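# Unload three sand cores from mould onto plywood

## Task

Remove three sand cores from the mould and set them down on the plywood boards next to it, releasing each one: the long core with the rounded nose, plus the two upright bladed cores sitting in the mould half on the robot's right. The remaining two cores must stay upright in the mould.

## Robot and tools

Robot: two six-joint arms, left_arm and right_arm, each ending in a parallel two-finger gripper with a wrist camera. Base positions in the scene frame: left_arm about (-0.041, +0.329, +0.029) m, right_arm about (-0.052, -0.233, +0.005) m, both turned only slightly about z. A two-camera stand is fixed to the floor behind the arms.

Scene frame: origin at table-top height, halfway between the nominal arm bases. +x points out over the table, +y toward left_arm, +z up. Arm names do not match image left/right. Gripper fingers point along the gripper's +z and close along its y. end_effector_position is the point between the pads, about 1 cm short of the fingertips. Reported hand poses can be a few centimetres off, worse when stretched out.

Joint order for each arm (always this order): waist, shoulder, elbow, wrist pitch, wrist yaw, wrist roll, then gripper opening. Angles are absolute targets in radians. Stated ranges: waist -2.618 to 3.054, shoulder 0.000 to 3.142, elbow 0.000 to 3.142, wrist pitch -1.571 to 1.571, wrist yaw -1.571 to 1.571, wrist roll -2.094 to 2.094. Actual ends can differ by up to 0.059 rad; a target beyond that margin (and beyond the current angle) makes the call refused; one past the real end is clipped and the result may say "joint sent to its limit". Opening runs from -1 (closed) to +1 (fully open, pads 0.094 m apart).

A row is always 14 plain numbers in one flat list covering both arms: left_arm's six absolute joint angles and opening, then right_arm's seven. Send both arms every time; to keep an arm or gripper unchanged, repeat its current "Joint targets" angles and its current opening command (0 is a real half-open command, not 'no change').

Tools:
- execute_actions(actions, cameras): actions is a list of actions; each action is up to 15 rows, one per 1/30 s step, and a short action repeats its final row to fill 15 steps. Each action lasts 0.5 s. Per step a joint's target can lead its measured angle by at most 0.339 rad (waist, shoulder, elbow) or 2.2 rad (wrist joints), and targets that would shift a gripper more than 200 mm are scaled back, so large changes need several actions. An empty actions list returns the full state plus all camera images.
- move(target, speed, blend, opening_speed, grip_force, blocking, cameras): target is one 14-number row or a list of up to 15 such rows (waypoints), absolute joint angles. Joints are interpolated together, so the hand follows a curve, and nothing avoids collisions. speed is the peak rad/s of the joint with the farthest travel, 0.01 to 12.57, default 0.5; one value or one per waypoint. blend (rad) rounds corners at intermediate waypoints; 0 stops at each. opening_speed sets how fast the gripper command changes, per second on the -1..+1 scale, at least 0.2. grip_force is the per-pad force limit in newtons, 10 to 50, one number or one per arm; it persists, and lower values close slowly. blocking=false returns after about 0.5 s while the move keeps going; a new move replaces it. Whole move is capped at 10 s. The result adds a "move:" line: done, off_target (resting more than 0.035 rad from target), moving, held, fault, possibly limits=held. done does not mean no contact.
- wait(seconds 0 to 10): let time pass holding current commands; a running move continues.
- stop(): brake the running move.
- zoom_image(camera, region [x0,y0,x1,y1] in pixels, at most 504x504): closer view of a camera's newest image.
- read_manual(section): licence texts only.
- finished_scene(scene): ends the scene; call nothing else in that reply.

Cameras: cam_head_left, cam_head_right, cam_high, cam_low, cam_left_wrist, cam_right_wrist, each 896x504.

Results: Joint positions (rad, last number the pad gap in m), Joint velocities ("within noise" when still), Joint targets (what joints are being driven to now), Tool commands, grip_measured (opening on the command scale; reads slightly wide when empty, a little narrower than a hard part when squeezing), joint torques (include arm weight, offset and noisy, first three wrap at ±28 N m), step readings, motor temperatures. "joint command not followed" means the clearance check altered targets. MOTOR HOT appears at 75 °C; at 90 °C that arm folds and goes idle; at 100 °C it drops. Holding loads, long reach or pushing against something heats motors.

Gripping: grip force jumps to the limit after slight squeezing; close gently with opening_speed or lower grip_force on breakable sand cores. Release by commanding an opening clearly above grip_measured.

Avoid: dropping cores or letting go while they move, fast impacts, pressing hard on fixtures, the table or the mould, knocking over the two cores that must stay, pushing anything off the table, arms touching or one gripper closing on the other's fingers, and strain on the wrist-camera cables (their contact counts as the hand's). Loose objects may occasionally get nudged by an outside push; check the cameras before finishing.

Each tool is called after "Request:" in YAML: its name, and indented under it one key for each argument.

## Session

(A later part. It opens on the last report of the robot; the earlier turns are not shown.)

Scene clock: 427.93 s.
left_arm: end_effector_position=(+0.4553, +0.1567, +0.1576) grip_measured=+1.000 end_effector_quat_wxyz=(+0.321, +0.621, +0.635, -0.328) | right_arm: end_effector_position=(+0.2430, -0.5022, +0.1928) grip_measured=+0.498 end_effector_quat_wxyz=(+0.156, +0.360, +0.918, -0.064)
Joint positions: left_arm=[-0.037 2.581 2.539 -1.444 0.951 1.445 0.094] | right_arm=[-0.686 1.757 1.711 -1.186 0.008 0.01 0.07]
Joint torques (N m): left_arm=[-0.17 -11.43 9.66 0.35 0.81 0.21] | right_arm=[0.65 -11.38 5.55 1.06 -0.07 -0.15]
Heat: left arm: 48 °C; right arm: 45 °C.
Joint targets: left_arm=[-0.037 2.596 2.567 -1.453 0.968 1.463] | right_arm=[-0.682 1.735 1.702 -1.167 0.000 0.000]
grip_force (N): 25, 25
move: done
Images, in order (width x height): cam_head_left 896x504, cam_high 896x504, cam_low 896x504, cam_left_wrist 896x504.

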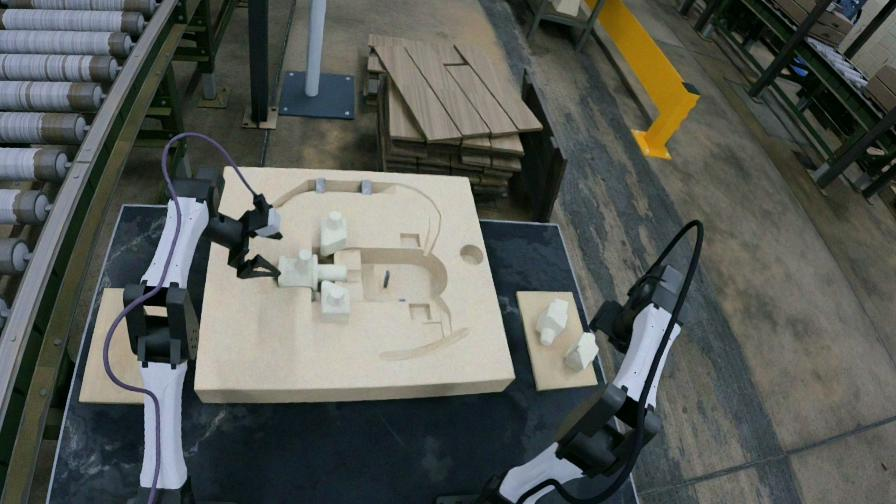

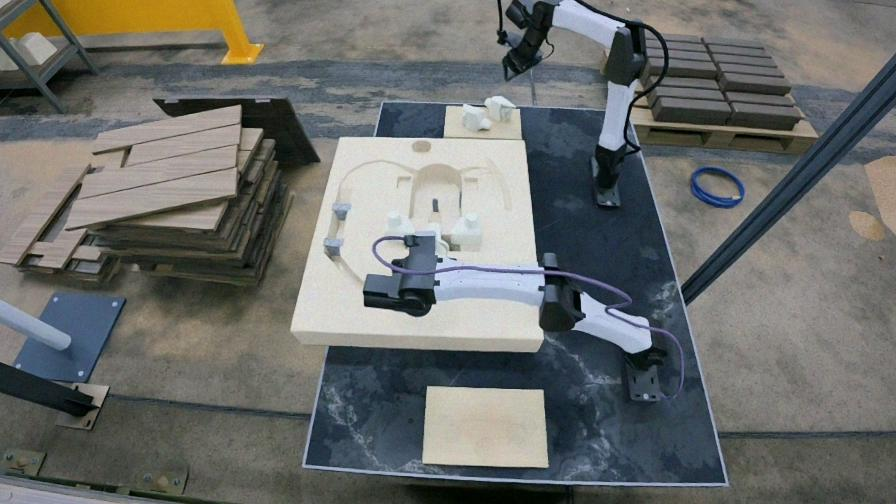

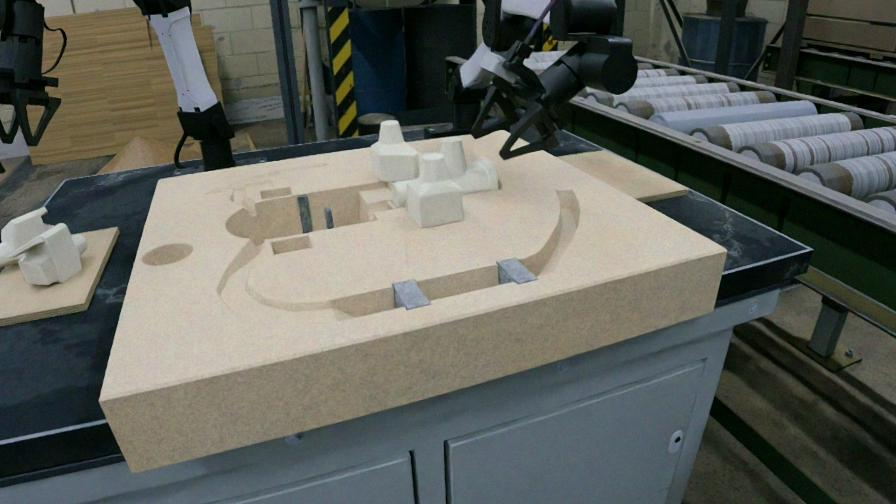

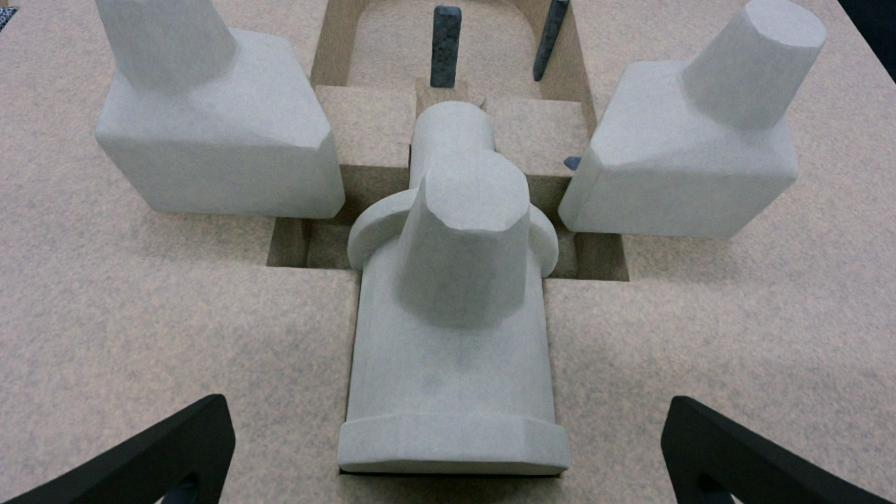

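Request:
move:
  target: [-0.163,2.492,2.2894,-1.103,0.957,1.26,1,-0.682,1.735,1.702,-1.167,0,0,0.5]
  speed: 0.3
  cameras: ["cam_left_wrist","cam_high","cam_low"]

Request:
zoom_image:
  camera: "cam_low"
  region: [350, 50, 600, 240]

Scene clock: 436.93 s.
left_arm: end_effector_position=(+0.4520, +0.0914, +0.1272) grip_measured=+1.000 end_effector_quat_wxyz=(+0.322, +0.626, +0.625, -0.338) | right_arm: end_effector_position=(+0.2430, -0.5022, +0.1928) grip_measured=+0.498 end_effector_quat_wxyz=(+0.156, +0.360, +0.918, -0.064)
Joint positions: left_arm=[-0.163 2.531 2.306 -1.116 0.952 1.267 0.094] | right_arm=[-0.686 1.757 1.711 -1.186 0.008 0.01 0.07]
Joint torques (N m): left_arm=[-0.13 -16.03 5.87 0.79 0.66 -0.06] | right_arm=[0.75 -11.38 5.39 1.13 -0.1 -0.18]
Motor temperatures (°C): left_arm=[23 50 48 31 23 22 25] | right_arm=[25 45 38 37 21 24 22]
Heat: left arm: 50 °C; right arm: 45 °C.
Joint targets: left_arm=[-0.163 2.492 2.289 -1.103 0.957 1.260] | right_arm=[-0.682 1.735 1.702 -1.167 0.000 0.000]
grip_force (N): 25, 25
move: off_target (left_arm); left_arm: the shoulder is farthest, 0.039 rad from its target
Images, in order (width x height): cam_high 896x504, cam_low 896x504, cam_left_wrist 896x504.

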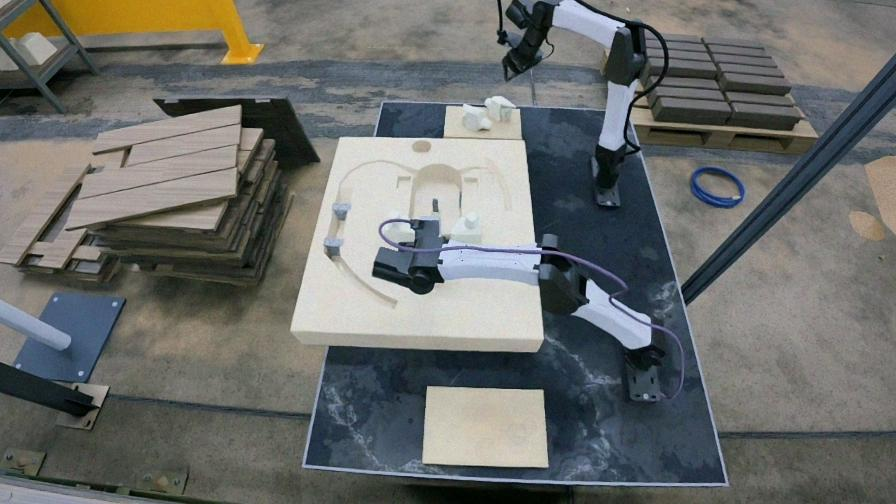

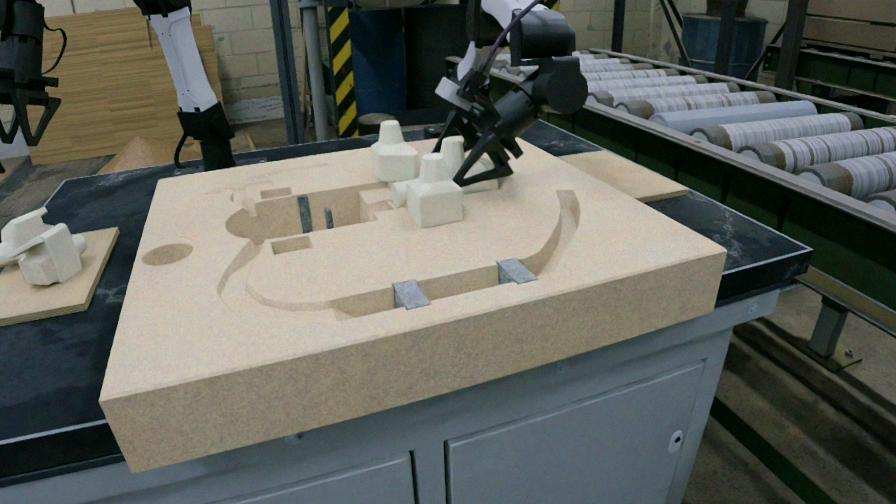

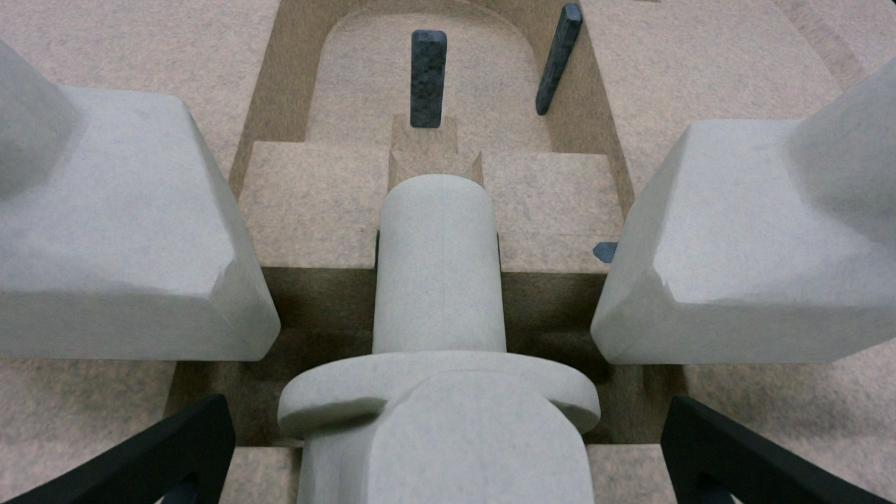

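Scaled by 2.016 from the camera's 896x504 image, which has a finer 1280x720 frame.

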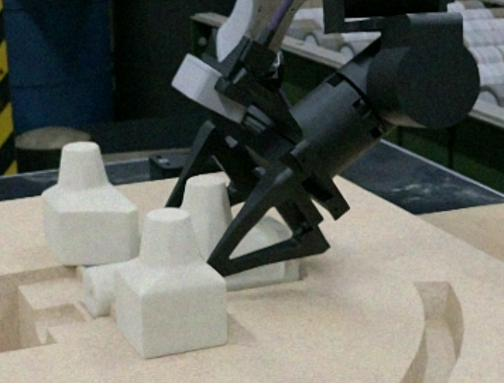

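Request:
move:
  target: [-0.155,2.462,2.2894,-1.110,0.957,1.26,1,-0.682,1.735,1.702,-1.167,0,0,0.5]
  speed: 0.2
  cameras: ["cam_left_wrist","cam_low"]

Request:
zoom_image:
  camera: "cam_low"
  region: [350, 50, 600, 240]

Scene clock: 443.53 s.
left_arm: end_effector_position=(+0.4527, +0.0921, +0.1453) grip_measured=+1.000 end_effector_quat_wxyz=(+0.335, +0.630, +0.619, -0.328) | right_arm: end_effector_position=(+0.2430, -0.5022, +0.1928) grip_measured=+0.498 end_effector_quat_wxyz=(+0.156, +0.360, +0.918, -0.064)
Joint positions: left_arm=[-0.161 2.495 2.306 -1.115 0.952 1.267 0.094] | right_arm=[-0.686 1.757 1.711 -1.186 0.008 0.01 0.07]
Joint torques (N m): left_arm=[0.53 -15.58 5.94 0.77 0.67 -0.05] | right_arm=[0.62 -11.34 5.64 1.1 -0.06 -0.17]
Motor temperatures (°C): left_arm=[23 58 47 31 23 22 25] | right_arm=[25 45 38 37 21 24 22]
Heat: left arm: 58 °C; right arm: 45 °C.
Joint targets: left_arm=[-0.155 2.462 2.289 -1.110 0.957 1.260] | right_arm=[-0.682 1.735 1.702 -1.167 0.000 0.000]
grip_force (N): 25, 25
move: done
Images, in order (width x height): cam_low 896x504, cam_left_wrist 896x504.

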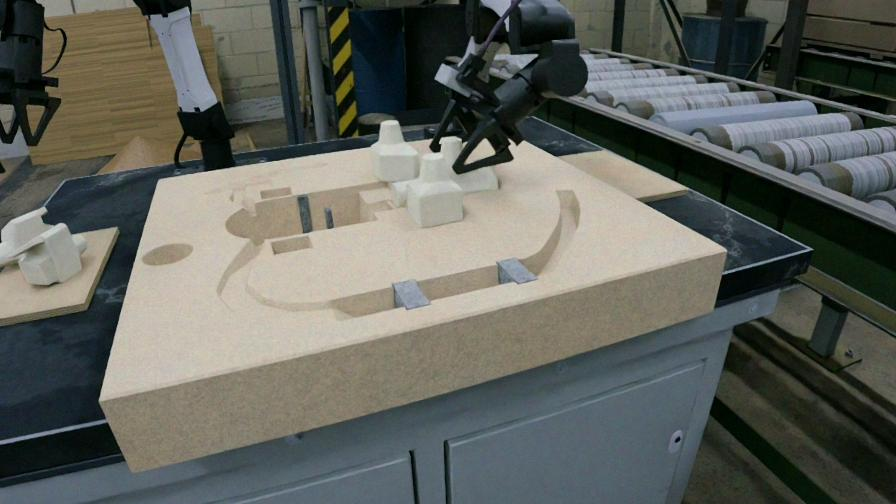

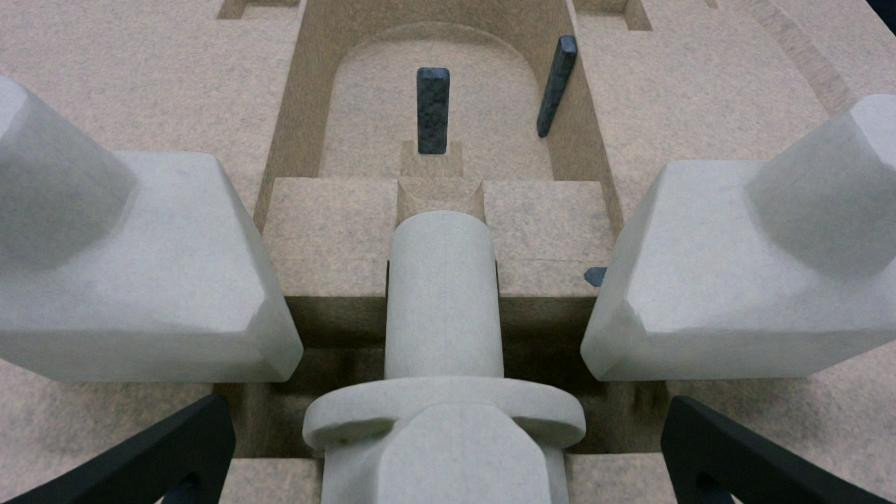

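Scaled by 2.016 from the camera's 896x504 image, which has a finer 1280x720 frame.

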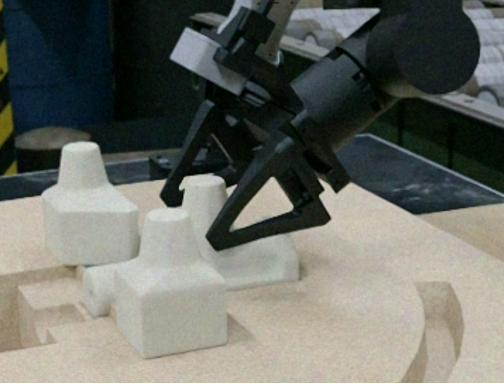

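Request:
move:
  target:
    - [-0.159,2.476,2.2894,-1.110,0.957,1.26,1,-0.682,1.735,1.702,-1.167,0,0,0.5]
    - [-0.159,2.476,2.2894,-1.110,0.957,1.26,-0.7,-0.682,1.735,1.702,-1.167,0,0,0.5]
  speed: 0.2
  grip_force: 45
  opening_speed: 0.7
  cameras: ["cam_left_wrist","cam_low"]

Request:
zoom_image:
  camera: "cam_low"
  region: [350, 50, 600, 240]

Scene clock: 451.63 s.
left_arm: end_effector_position=(+0.4522, +0.0922, +0.1452) grip_measured=-0.209 end_effector_quat_wxyz=(+0.334, +0.629, +0.620, -0.329) | right_arm: end_effector_position=(+0.2430, -0.5022, +0.1928) grip_measured=+0.498 end_effector_quat_wxyz=(+0.156, +0.360, +0.918, -0.064)
Joint positions: left_arm=[-0.161 2.495 2.306 -1.118 0.952 1.265 0.037] | right_arm=[-0.686 1.757 1.711 -1.186 0.008 0.01 0.07]
Joint torques (N m): left_arm=[0.13 -14.32 5.91 0.79 0.65 -0.03] | right_arm=[0.66 -11.44 5.55 1.11 -0.09 -0.15]
Motor temperatures (°C): left_arm=[23 61 46 31 23 22 25] | right_arm=[25 45 38 37 21 24 22]
Heat: left arm: 61 °C; right arm: 45 °C.
Joint targets: left_arm=[-0.159 2.476 2.289 -1.110 0.957 1.260] | right_arm=[-0.682 1.735 1.702 -1.167 0.000 0.000]
grip_force (N): 45, 45
move: done
Images, in order (width x height): cam_low 896x504, cam_left_wrist 896x504.

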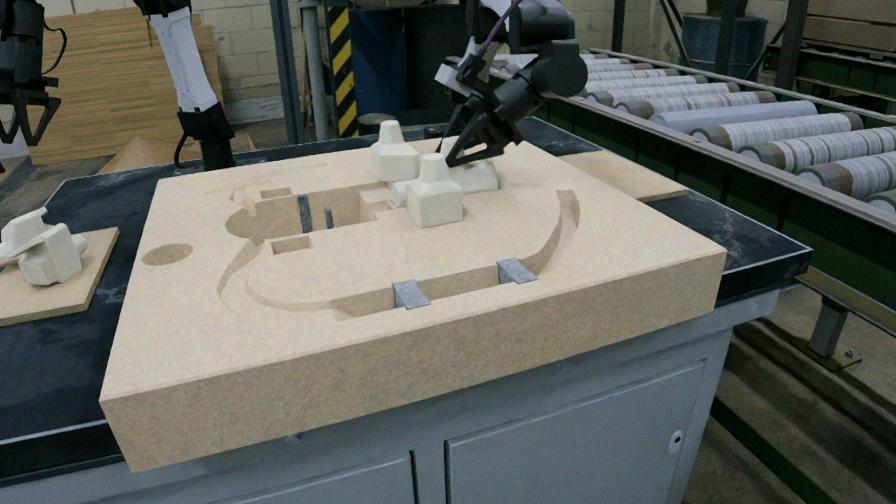

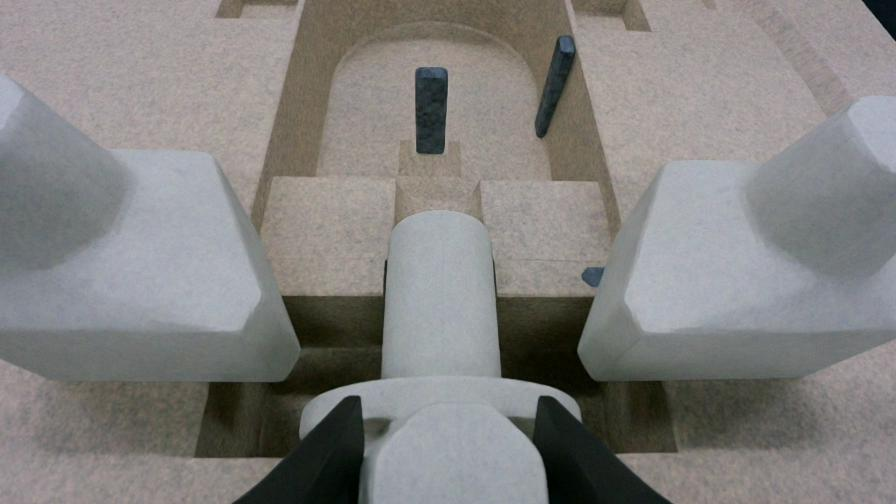

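Scaled by 2.016 from the camera's 896x504 image, which has a finer 1280x720 frame.

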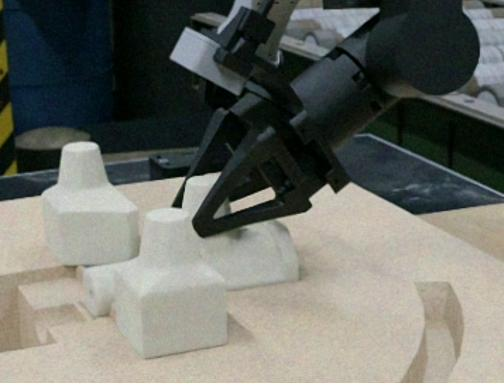

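Request:
move:
  target:
    - [-0.159,2.5324,2.515,-1.29,0.957,1.26,-0.7,-0.682,1.735,1.702,-1.167,0,0,0.5]
    - [-0.117,2.3436,2.321,-1.3455,0.956,1.325,-0.7,-0.682,1.735,1.702,-1.167,0,0,0.5]
  speed: [0.15,0.4]
  blend: [0.03,0]
  cameras: ["all"]

Request:
zoom_image:
  camera: "cam_low"
  region: [350, 50, 600, 240]

Request:
zoom_image:
  camera: "cam_high"
  region: [360, 180, 560, 300]

Scene clock: 474.60 s.
left_arm: end_effector_position=(+0.4416, +0.1244, +0.1803) grip_measured=-0.233 end_effector_quat_wxyz=(+0.326, +0.640, +0.630, -0.296) | right_arm: end_effector_position=(+0.2430, -0.5022, +0.1928) grip_measured=+0.498 end_effector_quat_wxyz=(+0.156, +0.360, +0.918, -0.064)
Joint positions: left_arm=[-0.115 2.409 2.33 -1.266 0.892 1.339 0.036] | right_arm=[-0.686 1.757 1.711 -1.186 0.008 0.01 0.07]
Joint torques (N m): left_arm=[-0.31 -17.7 6.43 -0.12 1.23 -0.12] | right_arm=[0.69 -11.54 5.46 1.11 -0.1 -0.17]
Motor temperatures (°C): left_arm=[23 67 44 30 23 22 26] | right_arm=[25 45 38 36 21 24 22]
Heat: left arm: 67 °C; right arm: 45 °C.
Joint targets: left_arm=[-0.117 2.344 2.321 -1.345 0.956 1.325] | right_arm=[-0.682 1.735 1.702 -1.167 0.000 0.000]
grip_force (N): 45, 45
move: off_target (left_arm); left_arm: the wrist pitch is farthest, 0.079 rad from its target

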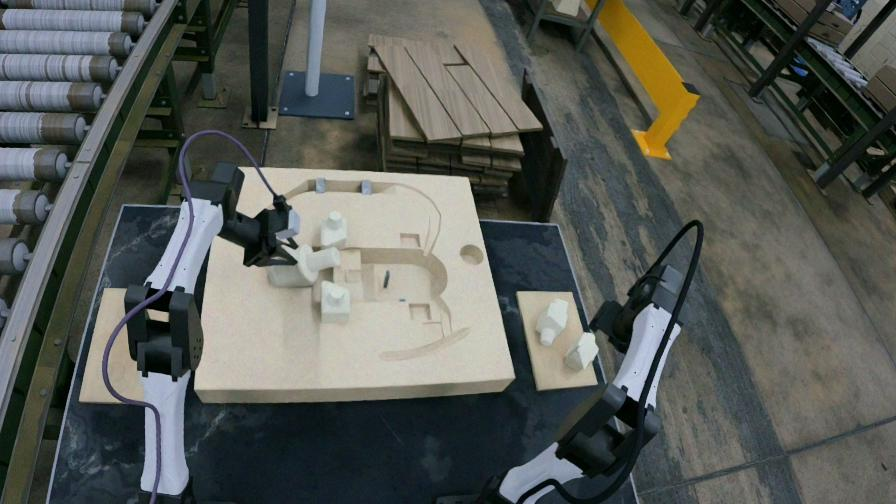

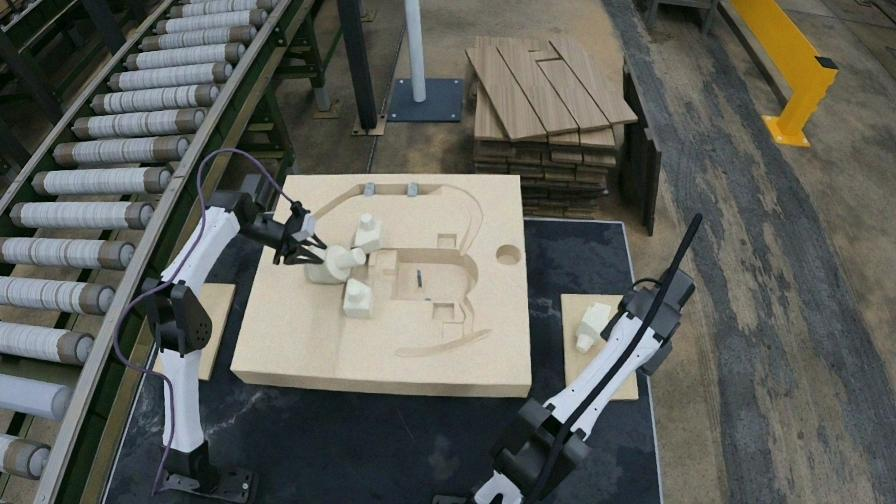

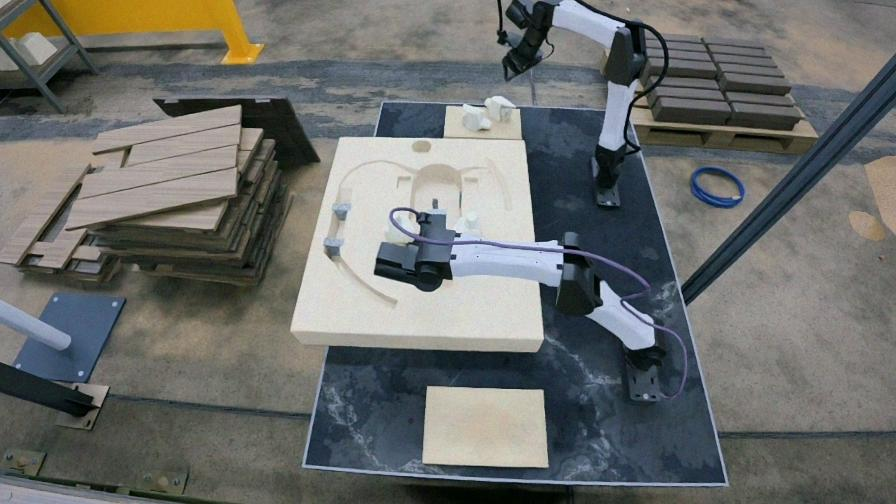

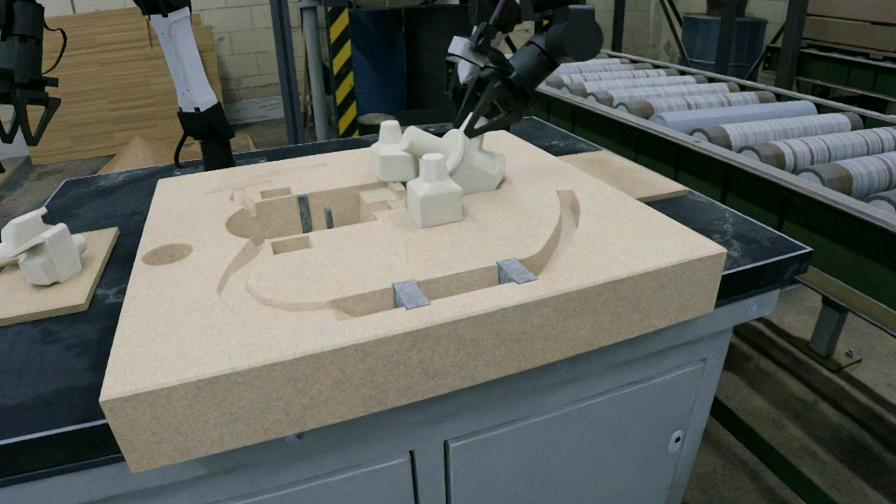

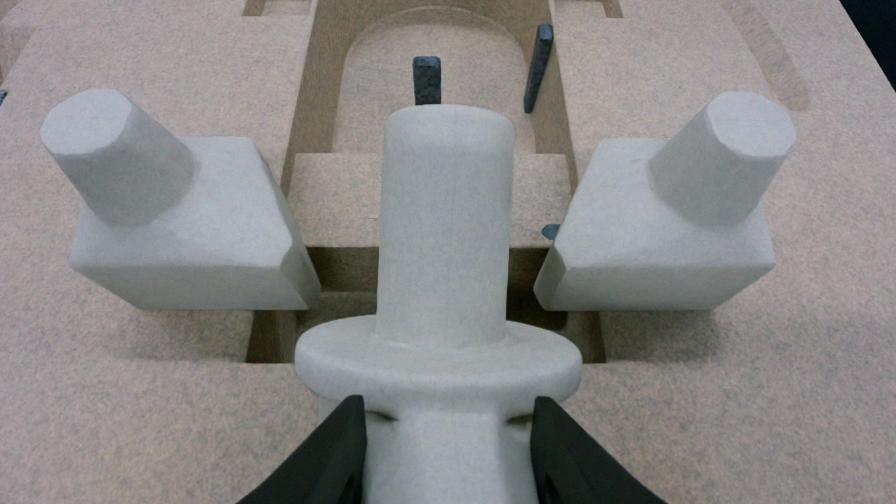

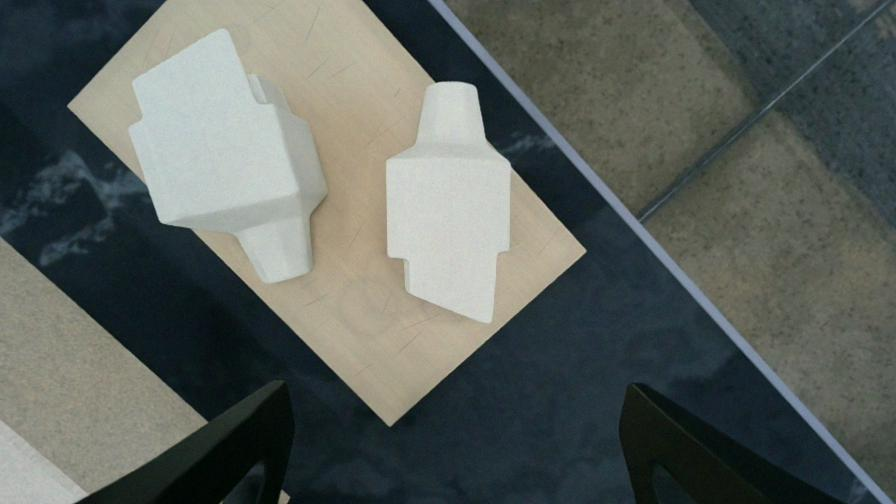

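Scaled by 2.016 from the camera's 896x504 image, which has a finer 1280x720 frame.

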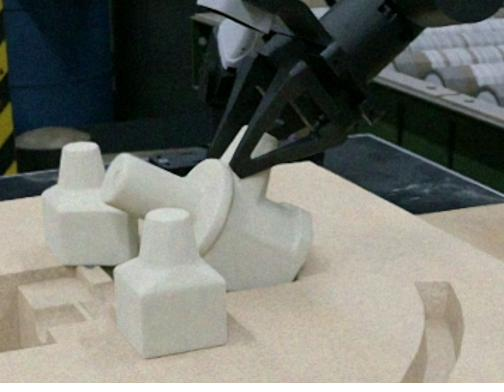

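Scaled by 2.520 from the camera's 896x504 image, which has a finer 1280x720 frame.

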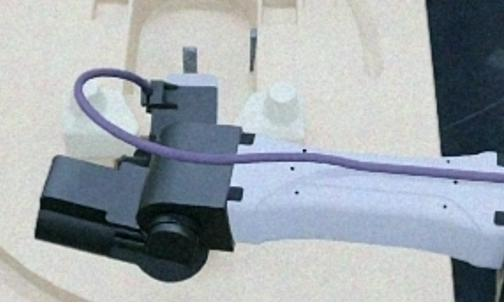

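Request:
move:
  target:
    - [-0.056,2.2677,2.275,-1.462,0.9656,1.43,-0.7,-0.682,1.735,1.702,-1.167,0,0,0.5]
    - [0.391,1.5056,1.4046,-0.999,0,0,-0.7,-0.682,1.735,1.702,-1.167,0,0,0.5]
  speed: [0.3,0.6]
  blend: [0.03,0]
  cameras: ["all"]

Request:
zoom_image:
  camera: "cam_head_left"
  region: [60, 200, 320, 420]

Request:
zoom_image:
  camera: "cam_high"
  region: [380, 280, 620, 480]

Scene clock: 489.07 s.
left_arm: end_effector_position=(+0.3032, +0.4572, +0.2189) grip_measured=-0.699 end_effector_quat_wxyz=(+0.226, -0.169, +0.959, +0.035) | right_arm: end_effector_position=(+0.2430, -0.5022, +0.1928) grip_measured=+0.498 end_effector_quat_wxyz=(+0.156, +0.360, +0.918, -0.064)
Joint positions: left_arm=[0.389 1.523 1.423 -1.009 0.016 0.012 0.014] | right_arm=[-0.686 1.757 1.711 -1.186 0.008 0.01 0.07]
Joint torques (N m): left_arm=[0.17 -7.42 6.23 1.34 -0.05 -0.11] | right_arm=[0.54 -11.52 5.5 1.12 -0.1 -0.17]
Motor temperatures (°C): left_arm=[23 69 44 30 23 22 26] | right_arm=[25 45 37 36 21 24 22]
Heat: left arm: 69 °C; right arm: 45 °C.
Joint targets: left_arm=[0.391 1.505 1.405 -0.999 0.000 0.000] | right_arm=[-0.682 1.735 1.702 -1.167 0.000 0.000]
grip_force (N): 45, 45
move: done

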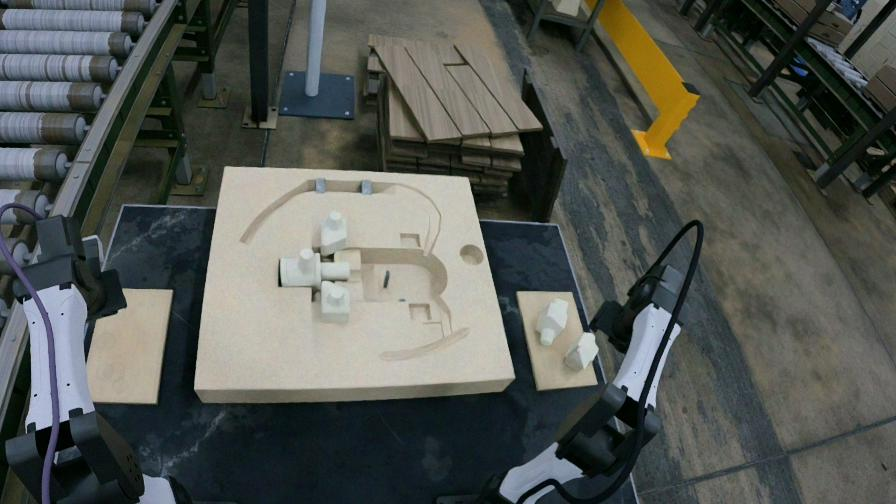

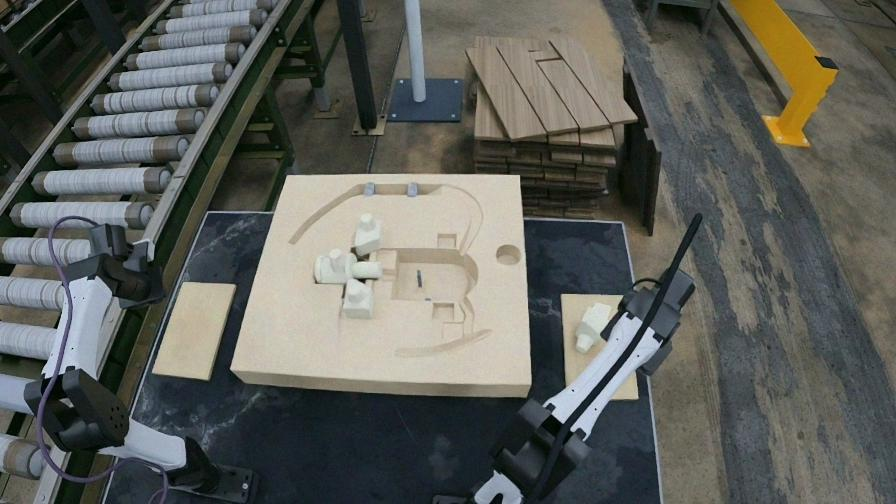

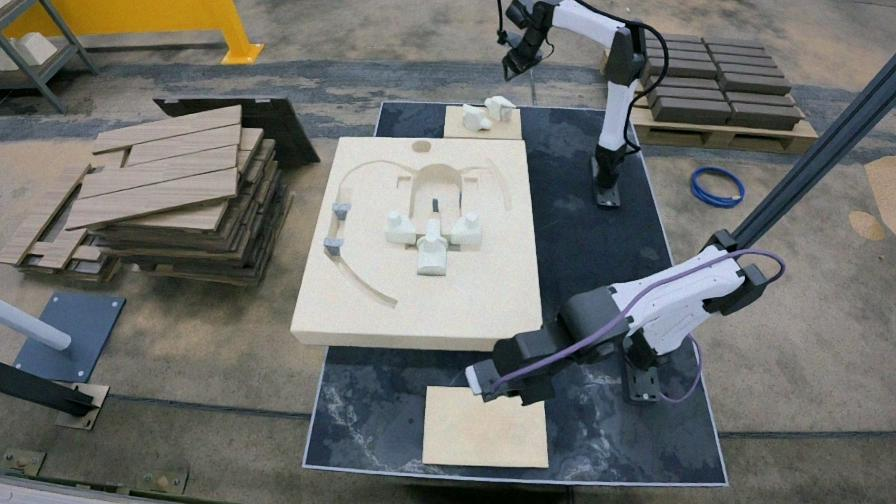

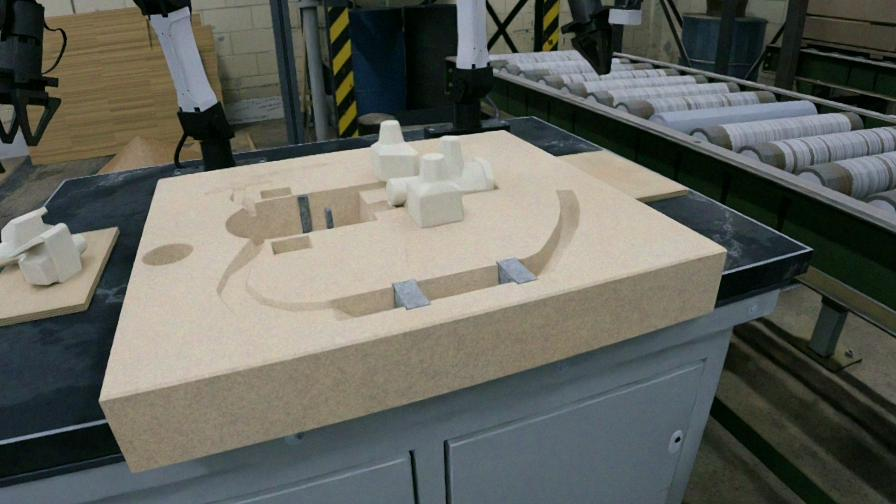

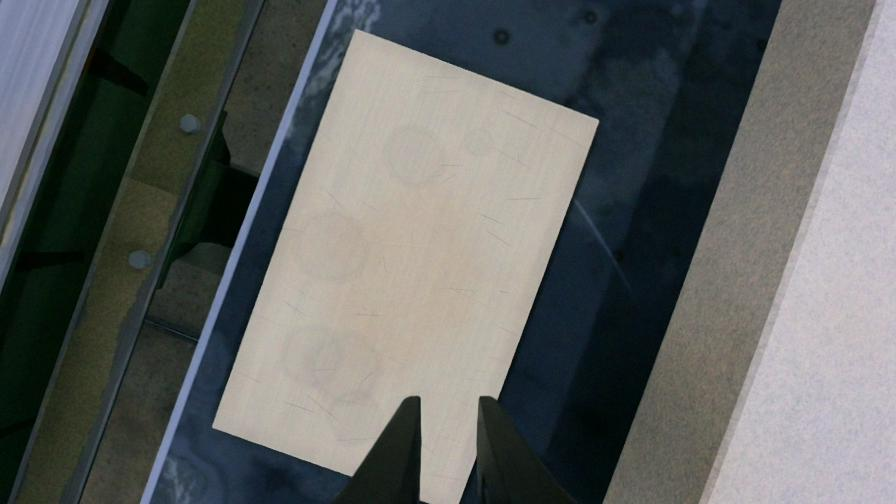

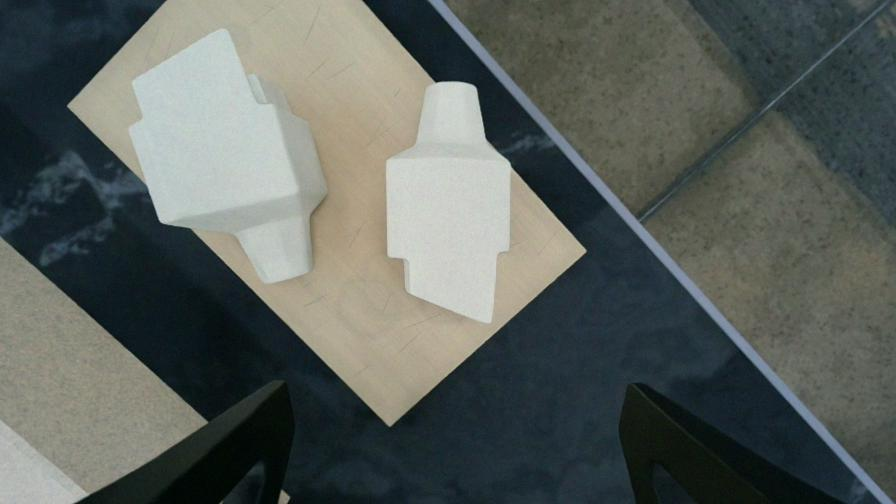

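Scaled by 1.938 from the camera's 896x504 image, which has a finer 1280x720 frame.

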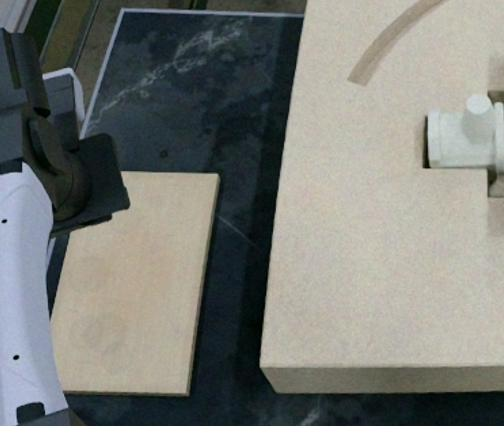

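Scaled by 2.100 from the camera's 896x504 image, which has a finer 1280x720 frame.

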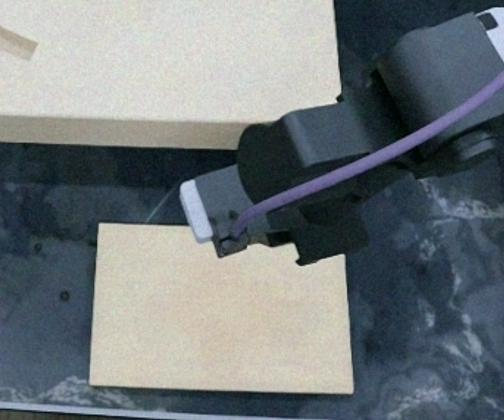

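Request:
move:
  target:
    - [-0.056,2.2677,2.275,-1.462,0.9656,1.43,1,-0.682,1.735,1.702,-1.167,0,0,0.5]
    - [-0.037,2.596,2.567,-1.453,0.968,1.463,1,-0.682,1.735,1.702,-1.167,0,0,0.5]
  speed: [0.8,0.5]
  blend: [0.05,0]
  cameras: ["cam_left_wrist","cam_low","cam_head_left"]

Request:
zoom_image:
  camera: "cam_low"
  region: [350, 50, 600, 240]

Scene clock: 515.90 s.
left_arm: end_effector_position=(+0.4534, +0.1546, +0.1555) grip_measured=+0.999 end_effector_quat_wxyz=(+0.317, +0.621, +0.635, -0.332) | right_arm: end_effector_position=(+0.2430, -0.5022, +0.1928) grip_measured=+0.498 end_effector_quat_wxyz=(+0.156, +0.360, +0.918, -0.064)
Joint positions: left_arm=[-0.041 2.586 2.539 -1.45 0.952 1.445 0.094] | right_arm=[-0.686 1.757 1.711 -1.186 0.008 0.01 0.07]
Joint torques (N m): left_arm=[0.31 -11.78 9.57 0.36 0.78 0.19] | right_arm=[0.72 -11.32 5.59 1.12 -0.11 -0.17]
Motor temperatures (°C): left_arm=[23 57 44 31 23 22 25] | right_arm=[25 45 37 35 21 24 22]
Heat: left arm: 57 °C; right arm: 45 °C.
Joint targets: left_arm=[-0.037 2.596 2.567 -1.453 0.968 1.463] | right_arm=[-0.682 1.735 1.702 -1.167 0.000 0.000]
grip_force (N): 45, 45
move: done
Images, in order (width x height): cam_head_left 896x504, cam_low 896x504, cam_left_wrist 896x504.

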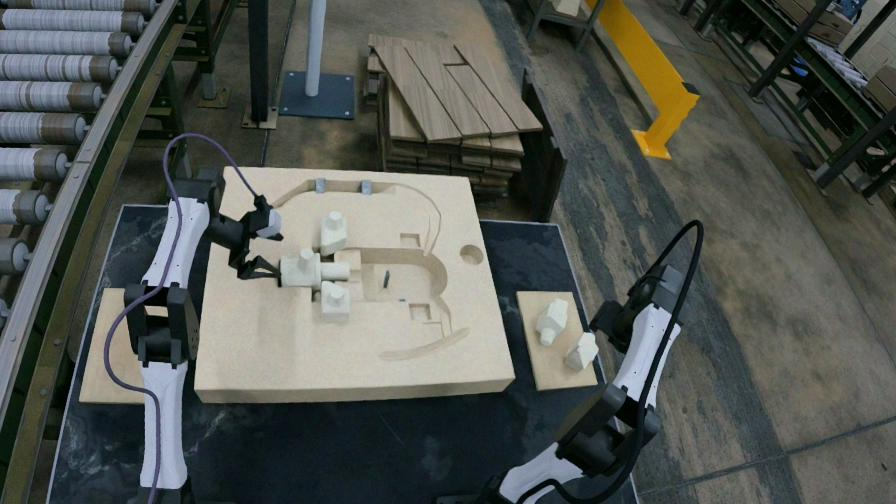

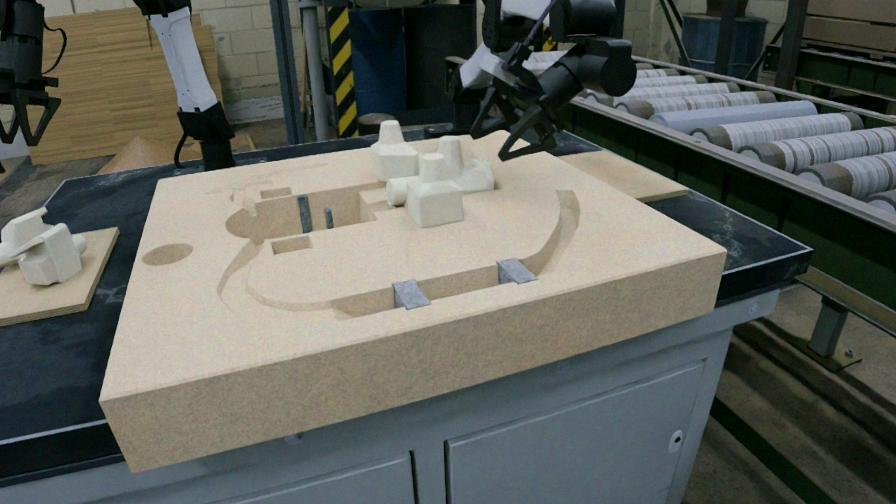

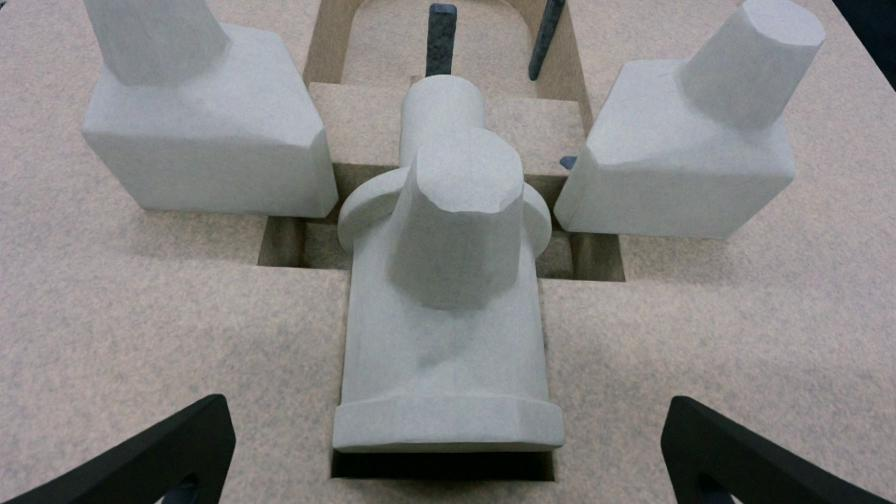

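Scaled by 2.016 from the camera's 896x504 image, which has a finer 1280x720 frame.

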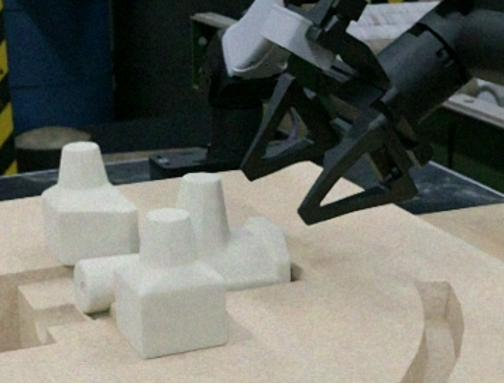

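Request:
move:
  target: [-0.148,2.518,2.291,-1.143,0.866,1.32,1,-0.682,1.735,1.702,-1.167,0,0,0.5]
  speed: 0.3
  cameras: ["cam_left_wrist","cam_low"]

Request:
zoom_image:
  camera: "cam_low"
  region: [350, 50, 600, 240]

Scene clock: 528.37 s.
left_arm: end_effector_position=(+0.4530, +0.1083, +0.1107) grip_measured=+0.999 end_effector_quat_wxyz=(+0.304, +0.640, +0.632, -0.314) | right_arm: end_effector_position=(+0.2430, -0.5022, +0.1928) grip_measured=+0.498 end_effector_quat_wxyz=(+0.156, +0.360, +0.918, -0.064)
Joint positions: left_arm=[-0.143 2.547 2.311 -1.155 0.892 1.331 0.094] | right_arm=[-0.686 1.757 1.711 -1.186 0.008 0.01 0.07]
Joint torques (N m): left_arm=[-0.57 -15.34 5.5 0.72 0.33 -0.1] | right_arm=[0.85 -11.3 5.59 1.08 -0.12 -0.18]
Motor temperatures (°C): left_arm=[23 62 46 30 23 22 25] | right_arm=[25 45 37 35 21 24 22]
Heat: left arm: 62 °C; right arm: 45 °C.
Joint targets: left_arm=[-0.148 2.518 2.291 -1.143 0.866 1.320] | right_arm=[-0.682 1.735 1.702 -1.167 0.000 0.000]
grip_force (N): 45, 45
move: done
Images, in order (width x height): cam_low 896x504, cam_left_wrist 896x504.

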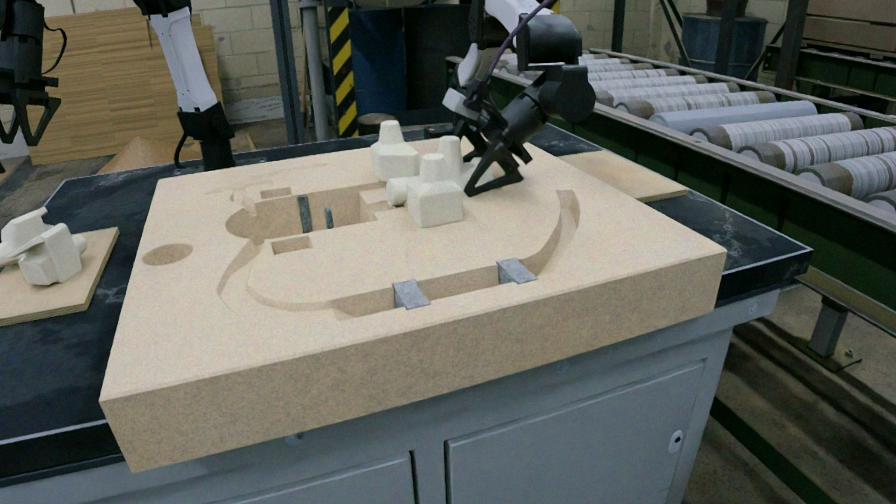

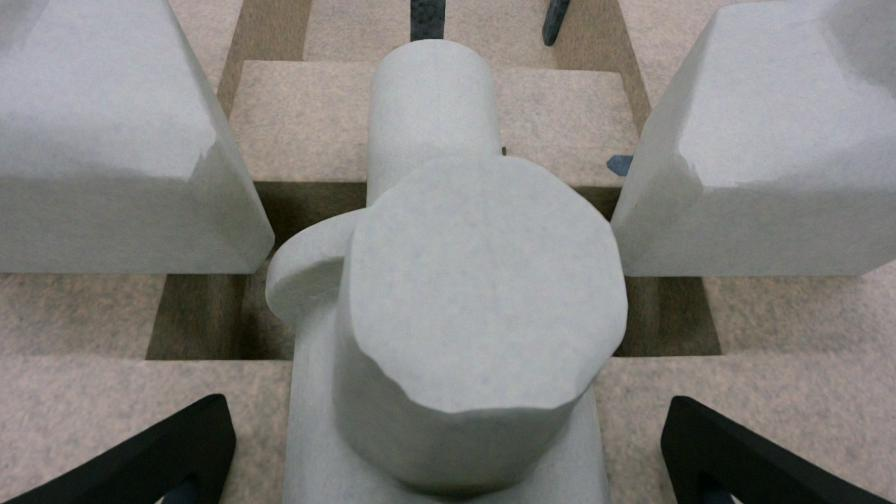

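Scaled by 2.016 from the camera's 896x504 image, which has a finer 1280x720 frame.

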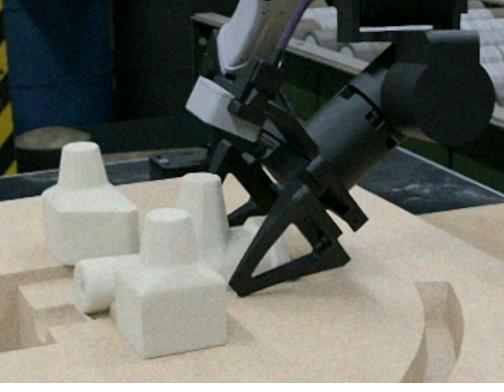

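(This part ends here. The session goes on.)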